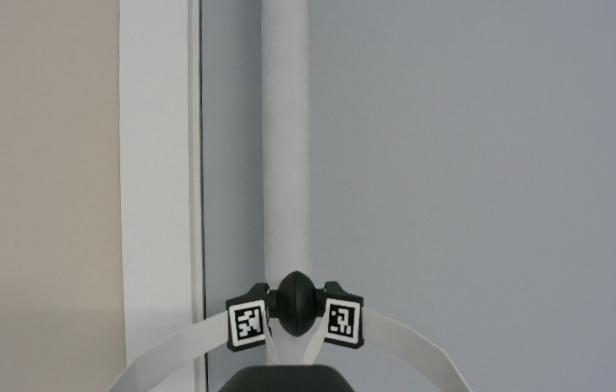

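move:
  blocking: false
  r1: {"joints":{"gripper_m":0.12}}
  cameras: []

wait:
  seconds: 1.5
  cameras: []

move:
  blocking: false
  r1: {"joints":{"arm_m":0.41},"contact_limits":{"arm_m":0.05},"speeds":{"arm_m":0.15}}
  cameras: []

wait:
  seconds: 1
  cameras: []

move:
  blocking: false
  r1: {"joints":{"gripper_m":-0.03}}
  cameras: []

wait:
  seconds: 1.7
  cameras: ["r1_head_camera","r1_wrist_camera"]

Scene clock: 391.77 s.
earlier move: r1 done
move: r1 moving
r1.base_odometry: x=-1.397 y=+2.472 heading=-0.230
r1.turned_by_wheels: +0.000
r1.turned_by_imu: -0.001
r1.base_tilt: forward=-1.6 right=+1.2
r1.lidar_m: 0.82 0.91 1.26 1.83 1.93 2.64 1.85 1.94 3.04 2.90 1.29 0.92
r1.base_status: not commanded
r1.joint_positions: lift_m=+0.869 arm_m=+0.350 wrist_yaw_rad=+0.003 wrist_pitch_rad=+0.002 wrist_roll_rad=+0.000 gripper_m=-0.004
r1.joint_status: gripper_m moving
r1.measured_speeds: all 0
r1.motor_effort: lift_m=+25(25) arm_m=+5(5) wheel_0=-1(1) wheel_1=+1(1) wheel_2=+0(0)
r1.servo_current: wrist_yaw_rad=39(59) wrist_pitch_rad=46(46) wrist_roll_rad=46(59) gripper_m=72(72)
r1.contact_limits: arm_m 0.1
r1.hand_pose: x=+0.8094 y=-0.0867 z=+1.0471 quat_wxyz=(+1.000, +0.000, +0.001, +0.001) (m; r1's base frame)
r1.wrist_depth_mm: 325 325 327 256 324 325 324 / 327 325 329 255 327 327 325 / 329 329 329 254 325 327 325 / 329 329 327 254 329 327 329 / 330 329 329 255 330 329 330 / 332 330 190 203 329 330 330 / 332 332 185 181 171 330 330
r2: as last shown
r2.turned_by_imu: +0.001
r2.lidar_m: 0.39 0.46 2.20 2.08 2.24 2.02 1.96 2.07 2.72 2.62 2.77 0.42
r2.servo_current: wrist_yaw_rad=39(52) wrist_pitch_rad=39(46) wrist_roll_rad=46(59) gripper_m=91(91)
r2.wrist_depth_mm: - - - 155 212 1537 - / - - 559 158 216 - - / - 469 449 161 220 - - / - - 492 163 224 831 - / - - 559 168 229 - - / - - 187 170 177 - - / - - - - - 512 477
pictures: none
No camera images: "cameras" was empty.

Scene clock: 393.27 s.
earlier move: r1 moving
r1.base_odometry: x=-1.397 y=+2.472 heading=-0.230
r1.turned_by_wheels: +0.000
r1.turned_by_imu: +0.000
r1.base_tilt: forward=-1.6 right=+1.3
r1.lidar_m: 0.81 0.93 1.30 1.84 1.91 2.61 1.84 1.95 3.01 2.88 1.28 0.92
r1.base_status: not commanded
r1.joint_positions: lift_m=+0.869 arm_m=+0.350 wrist_yaw_rad=+0.003 wrist_pitch_rad=+0.002 wrist_roll_rad=+0.000 gripper_m=+0.120
r1.joint_status: gripper_m moving
r1.measured_speeds: all 0
r1.motor_effort: lift_m=+25(25) arm_m=+5(5) wheel_0=+0(1) wheel_1=+1(1) wheel_2=+0(0)
r1.servo_current: wrist_yaw_rad=52(78) wrist_pitch_rad=46(46) wrist_roll_rad=59(59) gripper_m=39(91)
r1.contact_limits: arm_m 0.1
r1.hand_pose: x=+0.8094 y=-0.0867 z=+1.0471 quat_wxyz=(+1.000, +0.000, +0.001, +0.001) (m; r1's base frame)
r1.wrist_depth_mm: 325 327 325 257 325 325 324 / 327 327 325 256 327 327 327 / 327 329 329 255 327 327 327 / 327 329 330 256 329 325 327 / 332 330 330 253 329 329 329 / 330 216 330 255 213 330 330 / 330 163 332 143 330 330 330
r2.base_odometry: x=+0.058 y=-0.678 heading=-2.087
r2.turned_by_wheels: +0.000
r2.turned_by_imu: +0.000
r2.base_tilt: forward=-0.7 right=+0.1
r2.lidar_m: 0.40 0.45 2.18 2.09 2.23 2.05 1.97 2.05 2.72 2.62 2.76 0.43
r2.base_status: not commanded
r2.joint_positions: lift_m=+0.683 arm_m=+0.000 wrist_yaw_rad=+0.002 wrist_pitch_rad=+0.002 wrist_roll_rad=+1.568 gripper_m=-0.029
r2.joint_status: not commanded
r2.measured_speeds: all 0
r2.motor_effort: lift_m=+21(21) arm_m=+5(6) wheel_0=+7(8) wheel_1=-4(5) wheel_2=+0(1)
r2.servo_current: wrist_yaw_rad=46(59) wrist_pitch_rad=39(46) wrist_roll_rad=52(59) gripper_m=91(91)
r2.hand_pose: x=+0.4593 y=-0.0870 z=+0.8605 quat_wxyz=(+0.708, +0.706, +0.001, +0.000) (m; r2's base frame)
r2.wrist_depth_mm: - - - 155 211 1537 - / - - 549 158 216 - - / - 469 449 161 220 - - / - - 492 163 224 831 - / - - 564 167 229 - - / - - 187 171 177 - - / - - - - - 517 477
wait: 1.50 s; no rest
pictures: none
No camera images: "cameras" was empty.

Scene clock: 393.77 s.
earlier move: r1 done
move: r1 moving
r1.base_odometry: x=-1.397 y=+2.472 heading=-0.230
r1.turned_by_wheels: +0.000
r1.turned_by_imu: +0.000
r1.base_tilt: forward=-1.6 right=+1.3
r1.lidar_m: 0.82 0.92 1.26 1.84 1.92 2.61 1.86 1.95 3.01 2.89 1.29 0.94
r1.base_status: not commanded
r1.joint_positions: lift_m=+0.869 arm_m=+0.395 wrist_yaw_rad=+0.003 wrist_pitch_rad=+0.002 wrist_roll_rad=+0.000 gripper_m=+0.120
r1.joint_status: arm_m moving; the others done
r1.measured_speeds: translate_m=+0.000 strafe_m=+0.000 rotate_rad=+0.000 lift_m=+0.000 arm_m=+0.115 wrist_yaw_rad=+0.000 wrist_pitch_rad=+0.000 wrist_roll_rad=+0.000
r1.motor_effort: lift_m=+25(25) arm_m=+3(8) wheel_0=+0(1) wheel_1=+1(1) wheel_2=+0(0)
r1.servo_current: wrist_yaw_rad=59(59) wrist_pitch_rad=46(52) wrist_roll_rad=39(65) gripper_m=46(46)
r1.contact_limits: arm_m 0.05
r1.hand_pose: x=+0.8546 y=-0.0867 z=+1.0471 quat_wxyz=(+1.000, +0.000, +0.001, +0.001) (m; r1's base frame)
r1.wrist_depth_mm: 282 - 286 286 289 290 290 / 285 - 287 289 289 291 291 / 285 - 289 290 290 290 293 / 286 - 287 289 291 293 293 / 286 - 289 290 291 294 296 / 286 194 290 291 212 294 293 / 289 140 290 143 294 296 296
r2: as last shown
r2.lidar_m: 0.41 0.44 2.20 2.08 2.25 2.03 1.95 2.05 2.70 2.62 2.76 0.43
r2.motor_effort: lift_m=+21(21) arm_m=+5(6) wheel_0=+8(8) wheel_1=-4(5) wheel_2=+0(0)
r2.servo_current: wrist_yaw_rad=46(52) wrist_pitch_rad=39(46) wrist_roll_rad=52(59) gripper_m=91(98)
r2.wrist_depth_mm: - - - 155 212 1576 - / - - 554 158 216 - - / - 469 452 160 220 - - / - - 492 164 224 820 - / - - 559 168 229 - - / - - 187 170 177 - - / - - - - - 517 477
pictures: none
No camera images: "cameras" was empty.

Scene clock: 394.33 s.
earlier move: r1 done
r1.base_odometry: x=-1.397 y=+2.472 heading=-0.230
r1.turned_by_wheels: +0.000
r1.turned_by_imu: +0.000
r1.base_tilt: forward=-1.6 right=+1.3
r1.lidar_m: 0.82 0.91 1.28 1.85 1.92 2.62 1.85 1.95 3.02 2.89 1.29 0.92
r1.base_status: not commanded
r1.joint_positions: lift_m=+0.869 arm_m=+0.410 wrist_yaw_rad=+0.003 wrist_pitch_rad=+0.002 wrist_roll_rad=+0.000 gripper_m=+0.120
r1.joint_status: all done
r1.measured_speeds: all 0
r1.motor_effort: lift_m=+25(25) arm_m=+5(8) wheel_0=+0(1) wheel_1=+1(1) wheel_2=+0(0)
r1.servo_current: wrist_yaw_rad=46(65) wrist_pitch_rad=39(52) wrist_roll_rad=52(65) gripper_m=46(52)
r1.contact_limits: arm_m 0.05
r1.hand_pose: x=+0.8694 y=-0.0867 z=+1.0471 quat_wxyz=(+1.000, +0.000, +0.001, +0.001) (m; r1's base frame)
r1.wrist_depth_mm: 267 - 266 198 265 265 264 / 266 - 267 197 266 267 266 / 266 - 268 267 267 267 267 / 270 - 270 197 268 267 267 / 268 - 270 190 267 268 268 / 271 194 270 195 270 270 268 / 271 140 272 143 271 271 270
r2.base_odometry: x=+0.058 y=-0.678 heading=-2.087
r2.turned_by_wheels: +0.000
r2.turned_by_imu: +0.000
r2.base_tilt: forward=-0.7 right=+0.1
r2.lidar_m: 0.39 0.43 2.19 2.08 2.24 2.03 1.96 2.06 2.73 2.61 2.75 0.43
r2.base_status: not commanded
r2.joint_positions: lift_m=+0.683 arm_m=+0.000 wrist_yaw_rad=+0.002 wrist_pitch_rad=+0.002 wrist_roll_rad=+1.568 gripper_m=-0.029
r2.joint_status: not commanded
r2.measured_speeds: all 0
r2.motor_effort: lift_m=+21(21) arm_m=+5(6) wheel_0=+7(8) wheel_1=-4(5) wheel_2=+0(0)
r2.servo_current: wrist_yaw_rad=46(52) wrist_pitch_rad=39(46) wrist_roll_rad=46(59) gripper_m=85(98)
r2.hand_pose: x=+0.4593 y=-0.0870 z=+0.8605 quat_wxyz=(+0.708, +0.706, +0.001, +0.000) (m; r2's base frame)
r2.wrist_depth_mm: - - - 155 211 1537 - / - - 554 158 216 - - / - 466 449 161 219 - - / - - 496 163 224 820 - / - - 559 167 229 - - / - - 187 170 176 - - / - - - - - 512 473
wait: 0.57 of 1 s (r1 has come to rest)
pictures: none
No camera images: "cameras" was empty.

Scene clock: 394.83 s.
move: r1 moving
r1.base_odometry: x=-1.397 y=+2.472 heading=-0.230
r1.turned_by_wheels: +0.000
r1.turned_by_imu: +0.000
r1.base_tilt: forward=-1.6 right=+1.3
r1.lidar_m: 0.82 0.93 1.28 1.84 1.92 2.62 1.85 1.96 3.02 2.89 1.30 0.95
r1.base_status: not commanded
r1.joint_positions: lift_m=+0.869 arm_m=+0.410 wrist_yaw_rad=+0.003 wrist_pitch_rad=+0.002 wrist_roll_rad=+0.000 gripper_m=+0.106
r1.joint_status: gripper_m moving
r1.measured_speeds: all 0
r1.motor_effort: lift_m=+25(25) arm_m=+5(5) wheel_0=+0(1) wheel_1=+1(1) wheel_2=+0(0)
r1.servo_current: wrist_yaw_rad=59(59) wrist_pitch_rad=46(46) wrist_roll_rad=59(59) gripper_m=104(104)
r1.contact_limits: arm_m 0.05
r1.hand_pose: x=+0.8694 y=-0.0867 z=+1.0471 quat_wxyz=(+1.000, +0.000, +0.001, +0.001) (m; r1's base frame)
r1.wrist_depth_mm: 267 - 267 198 267 265 266 / 267 - 268 197 267 268 266 / 267 - 268 267 268 267 267 / 268 - 270 196 268 268 268 / 268 - 270 190 270 268 267 / 271 190 271 196 211 270 268 / 271 - 271 140 268 270 271
r2: as last shown
r2.lidar_m: 0.38 0.42 2.21 2.09 2.24 2.05 1.96 2.06 2.72 2.62 2.72 0.41
r2.motor_effort: lift_m=+21(21) arm_m=+5(6) wheel_0=+8(8) wheel_1=-4(5) wheel_2=+0(0)
r2.servo_current: wrist_yaw_rad=52(59) wrist_pitch_rad=39(46) wrist_roll_rad=46(59) gripper_m=85(91)
r2.wrist_depth_mm: - - - 155 211 1576 - / - - 554 158 216 - - / - 466 449 161 219 - - / - - 492 163 224 831 - / - - 559 167 229 - - / - - 187 171 177 - - / - - - - - 512 477
pictures: none
No camera images: "cameras" was empty.

Scene clock: 396.53 s.
earlier move: r1 moving
r1.base_odometry: x=-1.397 y=+2.472 heading=-0.229
r1.turned_by_wheels: +0.001
r1.turned_by_imu: +0.001
r1.base_tilt: forward=-1.5 right=+1.3
r1.lidar_m: 0.81 0.90 1.28 1.83 1.90 2.63 1.85 1.97 3.03 2.88 1.28 0.92
r1.base_status: not commanded
r1.joint_positions: lift_m=+0.869 arm_m=+0.410 wrist_yaw_rad=+0.005 wrist_pitch_rad=+0.002 wrist_roll_rad=+0.000 gripper_m=-0.028
r1.joint_status: gripper_m moving
r1.measured_speeds: all 0
r1.motor_effort: lift_m=+25(25) arm_m=-4(5) wheel_0=+2(3) wheel_1=+1(2) wheel_2=+7(7)
r1.servo_current: wrist_yaw_rad=59(72) wrist_pitch_rad=46(46) wrist_roll_rad=65(65) gripper_m=98(215)
r1.contact_limits: arm_m 0.05
r1.hand_pose: x=+0.8697 y=-0.0861 z=+1.0471 quat_wxyz=(+1.000, +0.000, +0.001, +0.002) (m; r1's base frame)
r1.wrist_depth_mm: 267 - 266 187 263 262 262 / 267 - 266 187 264 262 262 / 268 - 266 187 264 263 262 / 268 - 266 196 265 265 264 / 270 - 268 189 266 265 265 / 271 - 193 190 182 266 265 / 271 145 268 187 267 265 265
r2.base_odometry: x=+0.058 y=-0.678 heading=-2.087
r2.turned_by_wheels: +0.000
r2.turned_by_imu: +0.000
r2.base_tilt: forward=-0.7 right=+0.1
r2.lidar_m: 0.41 0.44 2.21 2.11 2.20 2.03 1.96 2.03 2.68 2.60 2.73 0.41
r2.base_status: not commanded
r2.joint_positions: lift_m=+0.683 arm_m=+0.000 wrist_yaw_rad=+0.002 wrist_pitch_rad=+0.002 wrist_roll_rad=+1.568 gripper_m=-0.029
r2.joint_status: not commanded
r2.measured_speeds: all 0
r2.motor_effort: lift_m=+21(21) arm_m=+5(6) wheel_0=+8(8) wheel_1=-4(5) wheel_2=+0(1)
r2.servo_current: wrist_yaw_rad=39(59) wrist_pitch_rad=33(46) wrist_roll_rad=33(59) gripper_m=91(91)
r2.hand_pose: x=+0.4593 y=-0.0870 z=+0.8605 quat_wxyz=(+0.708, +0.706, +0.001, +0.000) (m; r2's base frame)
r2.wrist_depth_mm: - - - 154 211 1537 - / - - 554 158 216 - - / - 473 449 161 220 - - / - - 492 164 224 831 - / - - 564 168 229 - - / - - 187 171 177 - - / - - - - - 512 473
wait: 1.70 s; no rest
pictures: r1_head_camera, r1_wrist_camera
Images, in order (width x height): r1_head_camera 420x560, r1_wrist_camera 616x392.

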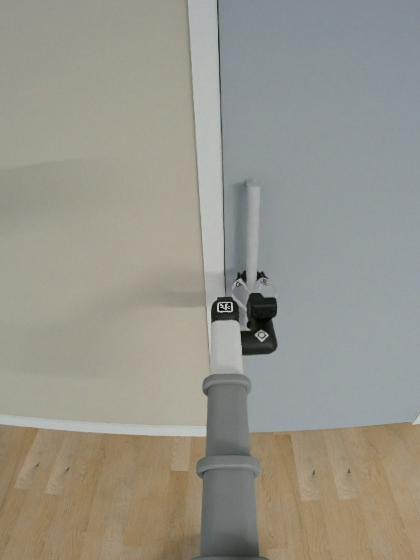

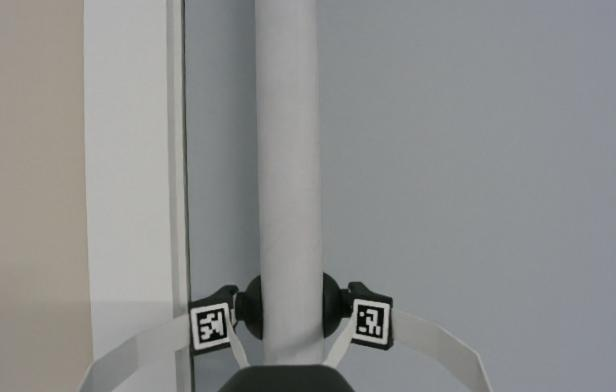

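move:
  blocking: false
  r1: {"base":{"translate_m":-0.145,"strafe_m":-0.061},"joints":{"wrist_yaw_rad":0.15},"speeds":{"wrist_yaw_rad":0.1},"pace":"slow","contact_limits":{"translate_m":0.7}}
  cameras: []

wait:
  seconds: 2.5
  cameras: ["r1_head_camera","r1_wrist_camera"]

Scene clock: 424.30 s.
earlier move: r1 done
move: r1 moving
r1.base_odometry: x=-1.410 y=+2.470 heading=-0.229
r1.turned_by_wheels: +0.000
r1.turned_by_imu: -0.002
r1.base_tilt: forward=-1.5 right=+1.3
r1.lidar_m: 0.81 0.93 1.30 1.86 1.92 2.63 1.83 1.94 3.00 2.86 1.28 0.93
r1.base_status: translate_m moving; strafe_m moving
r1.joint_positions: lift_m=+0.869 arm_m=+0.410 wrist_yaw_rad=+0.044 wrist_pitch_rad=+0.002 wrist_roll_rad=+0.000 gripper_m=-0.028
r1.joint_status: wrist_yaw_rad moving; the others done
r1.measured_speeds: translate_m=-0.049 strafe_m=-0.021 rotate_rad=+0.001 lift_m=+0.000 arm_m=+0.000 wrist_yaw_rad=+0.092 wrist_pitch_rad=+0.000 wrist_roll_rad=+0.000
r1.motor_effort: lift_m=+25(25) arm_m=-4(4) wheel_0=-4(8) wheel_1=-8(8) wheel_2=+11(14)
r1.servo_current: wrist_yaw_rad=39(78) wrist_pitch_rad=39(52) wrist_roll_rad=46(59) gripper_m=104(111)
r1.contact_limits: arm_m 0.05; translate_m 0.7
r1.hand_pose: x=+0.8729 y=-0.0745 z=+1.0471 quat_wxyz=(+1.000, +0.000, +0.001, +0.022) (m; r1's base frame)
r1.wrist_depth_mm: 282 - 274 195 268 266 264 / 281 - 276 196 272 267 265 / 282 - 278 198 272 268 267 / 285 - 276 200 272 268 267 / 283 - 278 200 272 271 268 / 286 - 186 198 181 271 268 / 287 150 281 195 274 149 268
r2: as last shown
r2.turned_by_imu: +0.004
r2.base_tilt: forward=-0.7 right=+0.0
r2.lidar_m: 0.37 0.45 2.23 2.09 2.24 2.02 1.94 2.03 2.71 2.62 2.75 0.40
r2.motor_effort: lift_m=+21(21) arm_m=+5(5) wheel_0=+7(8) wheel_1=-4(5) wheel_2=+0(1)
r2.servo_current: wrist_yaw_rad=39(52) wrist_pitch_rad=39(52) wrist_roll_rad=46(65) gripper_m=85(91)
r2.wrist_depth_mm: - - - 155 212 1537 - / - - 554 158 216 - - / - 469 445 161 220 - - / - - 492 163 224 842 - / - - 559 168 229 - - / - - 187 171 177 - - / - - - - - 512 477
pictures: none
No camera images: "cameras" was empty.

Scene clock: 426.57 s.
earlier move: r1 done
r1.base_odometry: x=-1.552 y=+2.446 heading=-0.229
r1.turned_by_wheels: +0.000
r1.turned_by_imu: -0.001
r1.base_tilt: forward=-1.6 right=+1.3
r1.lidar_m: 0.95 1.10 1.45 1.89 1.98 2.71 1.69 1.80 2.95 2.83 1.49 1.07
r1.base_status: done
r1.joint_positions: lift_m=+0.869 arm_m=+0.410 wrist_yaw_rad=+0.147 wrist_pitch_rad=+0.002 wrist_roll_rad=+0.000 gripper_m=-0.029
r1.joint_status: all done
r1.measured_speeds: all 0
r1.motor_effort: lift_m=+25(25) arm_m=+4(5) wheel_0=-4(8) wheel_1=-4(9) wheel_2=+2(14)
r1.servo_current: wrist_yaw_rad=52(78) wrist_pitch_rad=46(52) wrist_roll_rad=39(65) gripper_m=59(111)
r1.contact_limits: arm_m 0.05; translate_m 0.7
r1.hand_pose: x=+0.8789 y=-0.0442 z=+1.0471 quat_wxyz=(+0.997, +0.000, +0.001, +0.073) (m; r1's base frame)
r1.wrist_depth_mm: 430 421 410 399 392 382 377 / 433 424 410 399 394 379 377 / 430 421 415 402 392 387 379 / 436 430 413 399 397 387 375 / 436 430 413 404 394 387 377 / 439 427 184 200 392 389 382 / 445 430 183 183 394 384 379
r2.base_odometry: x=+0.058 y=-0.678 heading=-2.087
r2.turned_by_wheels: +0.000
r2.turned_by_imu: +0.000
r2.base_tilt: forward=-0.7 right=+0.1
r2.lidar_m: 0.41 0.44 2.20 2.08 2.23 2.04 1.94 2.02 2.69 2.60 2.76 0.42
r2.base_status: not commanded
r2.joint_positions: lift_m=+0.683 arm_m=+0.000 wrist_yaw_rad=+0.002 wrist_pitch_rad=+0.002 wrist_roll_rad=+1.568 gripper_m=-0.029
r2.joint_status: not commanded
r2.measured_speeds: all 0
r2.motor_effort: lift_m=+21(21) arm_m=+5(6) wheel_0=+7(8) wheel_1=-5(5) wheel_2=+0(1)
r2.servo_current: wrist_yaw_rad=46(65) wrist_pitch_rad=39(52) wrist_roll_rad=46(65) gripper_m=91(91)
r2.hand_pose: x=+0.4593 y=-0.0870 z=+0.8605 quat_wxyz=(+0.708, +0.706, +0.001, +0.000) (m; r2's base frame)
r2.wrist_depth_mm: - - - 154 211 1537 - / - - 559 158 216 - - / - 473 445 161 220 - - / - - 492 164 224 831 - / - - 569 167 229 - - / - - 187 171 177 - - / - - - - - 508 473
wait: 2.27 of 2.5 s (r1 has come to rest)
pictures: r1_head_camera, r1_wrist_camera
Images, in order (width x height): r1_head_camera 420x560, r1_wrist_camera 616x392.

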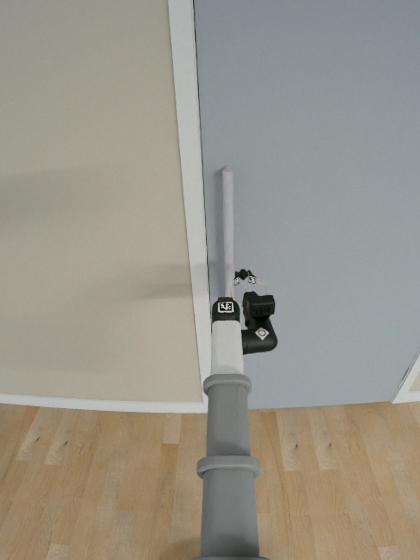

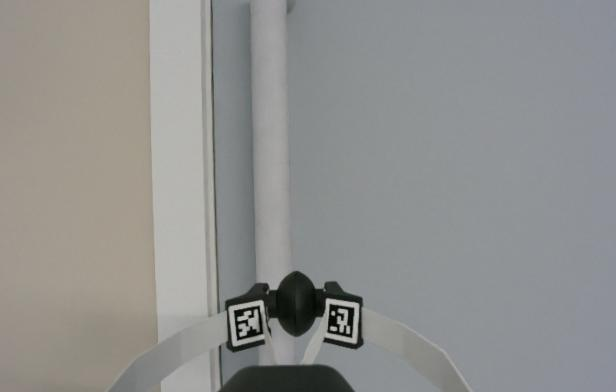

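move:
  blocking: false
  r1: {"base":{"strafe_m":0.065},"joints":{"wrist_yaw_rad":0,"gripper_m":0.12}}
  cameras: []

wait:
  seconds: 2
  cameras: ["r1_wrist_camera"]

Scene clock: 432.93 s.
move: r1 moving
r1.base_odometry: x=-1.543 y=+2.481 heading=-0.229
r1.turned_by_wheels: +0.000
r1.turned_by_imu: +0.000
r1.base_tilt: forward=-1.6 right=+1.2
r1.lidar_m: 0.96 1.08 1.46 1.85 1.95 2.65 1.68 1.79 2.99 2.86 1.48 1.10
r1.base_status: strafe_m moving
r1.joint_positions: lift_m=+0.869 arm_m=+0.410 wrist_yaw_rad=+0.003 wrist_pitch_rad=+0.002 wrist_roll_rad=+0.000 gripper_m=-0.004
r1.joint_status: wrist_yaw_rad moving; gripper_m moving
r1.measured_speeds: translate_m=+0.001 strafe_m=+0.135 rotate_rad=-0.006 lift_m=+0.000 arm_m=+0.000 wrist_yaw_rad=+0.000 wrist_pitch_rad=+0.000 wrist_roll_rad=+0.000
r1.motor_effort: lift_m=+25(25) arm_m=+4(4) wheel_0=-11(12) wheel_1=+7(9) wheel_2=+0(3)
r1.servo_current: wrist_yaw_rad=72(78) wrist_pitch_rad=39(46) wrist_roll_rad=39(59) gripper_m=59(78)
r1.contact_limits: arm_m 0.05
r1.hand_pose: x=+0.8695 y=-0.0866 z=+1.0471 quat_wxyz=(+1.000, +0.000, +0.001, +0.001) (m; r1's base frame)
r1.wrist_depth_mm: 402 - 404 410 415 413 421 / 404 404 410 413 413 418 418 / 404 404 413 415 418 421 421 / 407 410 413 415 418 421 424 / 410 410 410 421 418 421 424 / 407 410 336 190 421 418 421 / 410 410 181 185 153 427 424
r2: as last shown
r2.turned_by_imu: +0.001
r2.lidar_m: 0.40 0.44 2.19 2.09 2.24 2.01 1.97 2.06 2.71 2.60 2.77 0.41
r2.motor_effort: lift_m=+21(21) arm_m=+5(6) wheel_0=+8(8) wheel_1=-4(5) wheel_2=+0(0)
r2.servo_current: wrist_yaw_rad=39(52) wrist_pitch_rad=39(46) wrist_roll_rad=39(59) gripper_m=91(91)
r2.wrist_depth_mm: - - - 155 211 1537 - / - - 559 158 216 - - / - 469 449 161 220 - - / - - 492 163 224 842 - / - - 559 167 230 - - / - - 187 171 177 - - / - - - - - 508 477
pictures: none
No camera images: "cameras" was empty.

Scene clock: 434.67 s.
earlier move: r1 done
r1.base_odometry: x=-1.537 y=+2.509 heading=-0.229
r1.turned_by_wheels: +0.000
r1.turned_by_imu: +0.000
r1.base_tilt: forward=-1.6 right=+1.3
r1.lidar_m: 0.97 1.06 1.48 1.84 1.92 2.60 1.71 1.81 3.00 2.90 1.47 1.09
r1.base_status: done
r1.joint_positions: lift_m=+0.869 arm_m=+0.410 wrist_yaw_rad=+0.003 wrist_pitch_rad=+0.002 wrist_roll_rad=+0.000 gripper_m=+0.120
r1.joint_status: all done
r1.measured_speeds: all 0
r1.motor_effort: lift_m=+25(25) arm_m=+4(4) wheel_0=+0(12) wheel_1=+0(9) wheel_2=+1(3)
r1.servo_current: wrist_yaw_rad=65(78) wrist_pitch_rad=46(52) wrist_roll_rad=39(72) gripper_m=46(98)
r1.contact_limits: arm_m 0.05
r1.hand_pose: x=+0.8695 y=-0.0866 z=+1.0471 quat_wxyz=(+1.000, +0.000, +0.001, +0.001) (m; r1's base frame)
r1.wrist_depth_mm: 407 410 410 407 410 407 407 / 410 407 410 410 407 407 407 / 407 413 410 413 410 410 407 / 413 413 413 413 413 413 410 / 413 413 413 413 413 407 415 / 413 415 413 343 415 410 415 / 415 415 415 143 418 415 413
r2.base_odometry: x=+0.058 y=-0.678 heading=-2.087
r2.turned_by_wheels: +0.000
r2.turned_by_imu: +0.000
r2.base_tilt: forward=-0.6 right=+0.0
r2.lidar_m: 0.40 0.43 2.19 2.08 2.22 2.04 1.95 2.06 2.71 2.62 2.76 0.42
r2.base_status: not commanded
r2.joint_positions: lift_m=+0.683 arm_m=+0.000 wrist_yaw_rad=+0.002 wrist_pitch_rad=+0.002 wrist_roll_rad=+1.568 gripper_m=-0.029
r2.joint_status: not commanded
r2.measured_speeds: all 0
r2.motor_effort: lift_m=+21(21) arm_m=+5(6) wheel_0=+8(8) wheel_1=-4(5) wheel_2=+0(1)
r2.servo_current: wrist_yaw_rad=39(65) wrist_pitch_rad=39(46) wrist_roll_rad=52(59) gripper_m=85(91)
r2.hand_pose: x=+0.4593 y=-0.0870 z=+0.8605 quat_wxyz=(+0.708, +0.706, +0.001, +0.000) (m; r2's base frame)
r2.wrist_depth_mm: - - - 155 211 1499 - / - - 544 158 216 - - / - 469 452 161 220 - - / - - 488 163 224 831 - / - - 559 168 229 - - / - - 187 171 177 - - / - - - - - 512 473
wait: 1.73 of 2 s (r1 has come to rest)
pictures: r1_wrist_camera
Images, in order (width x height): r1_wrist_camera 616x392.

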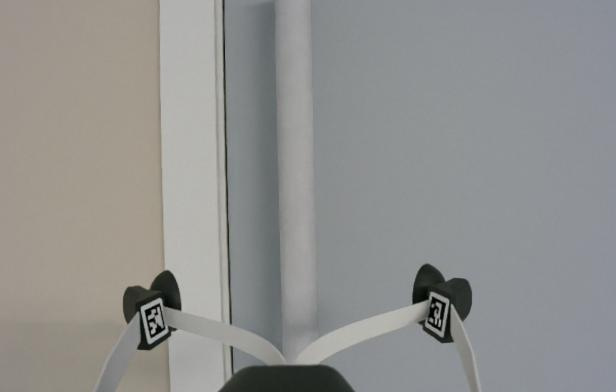

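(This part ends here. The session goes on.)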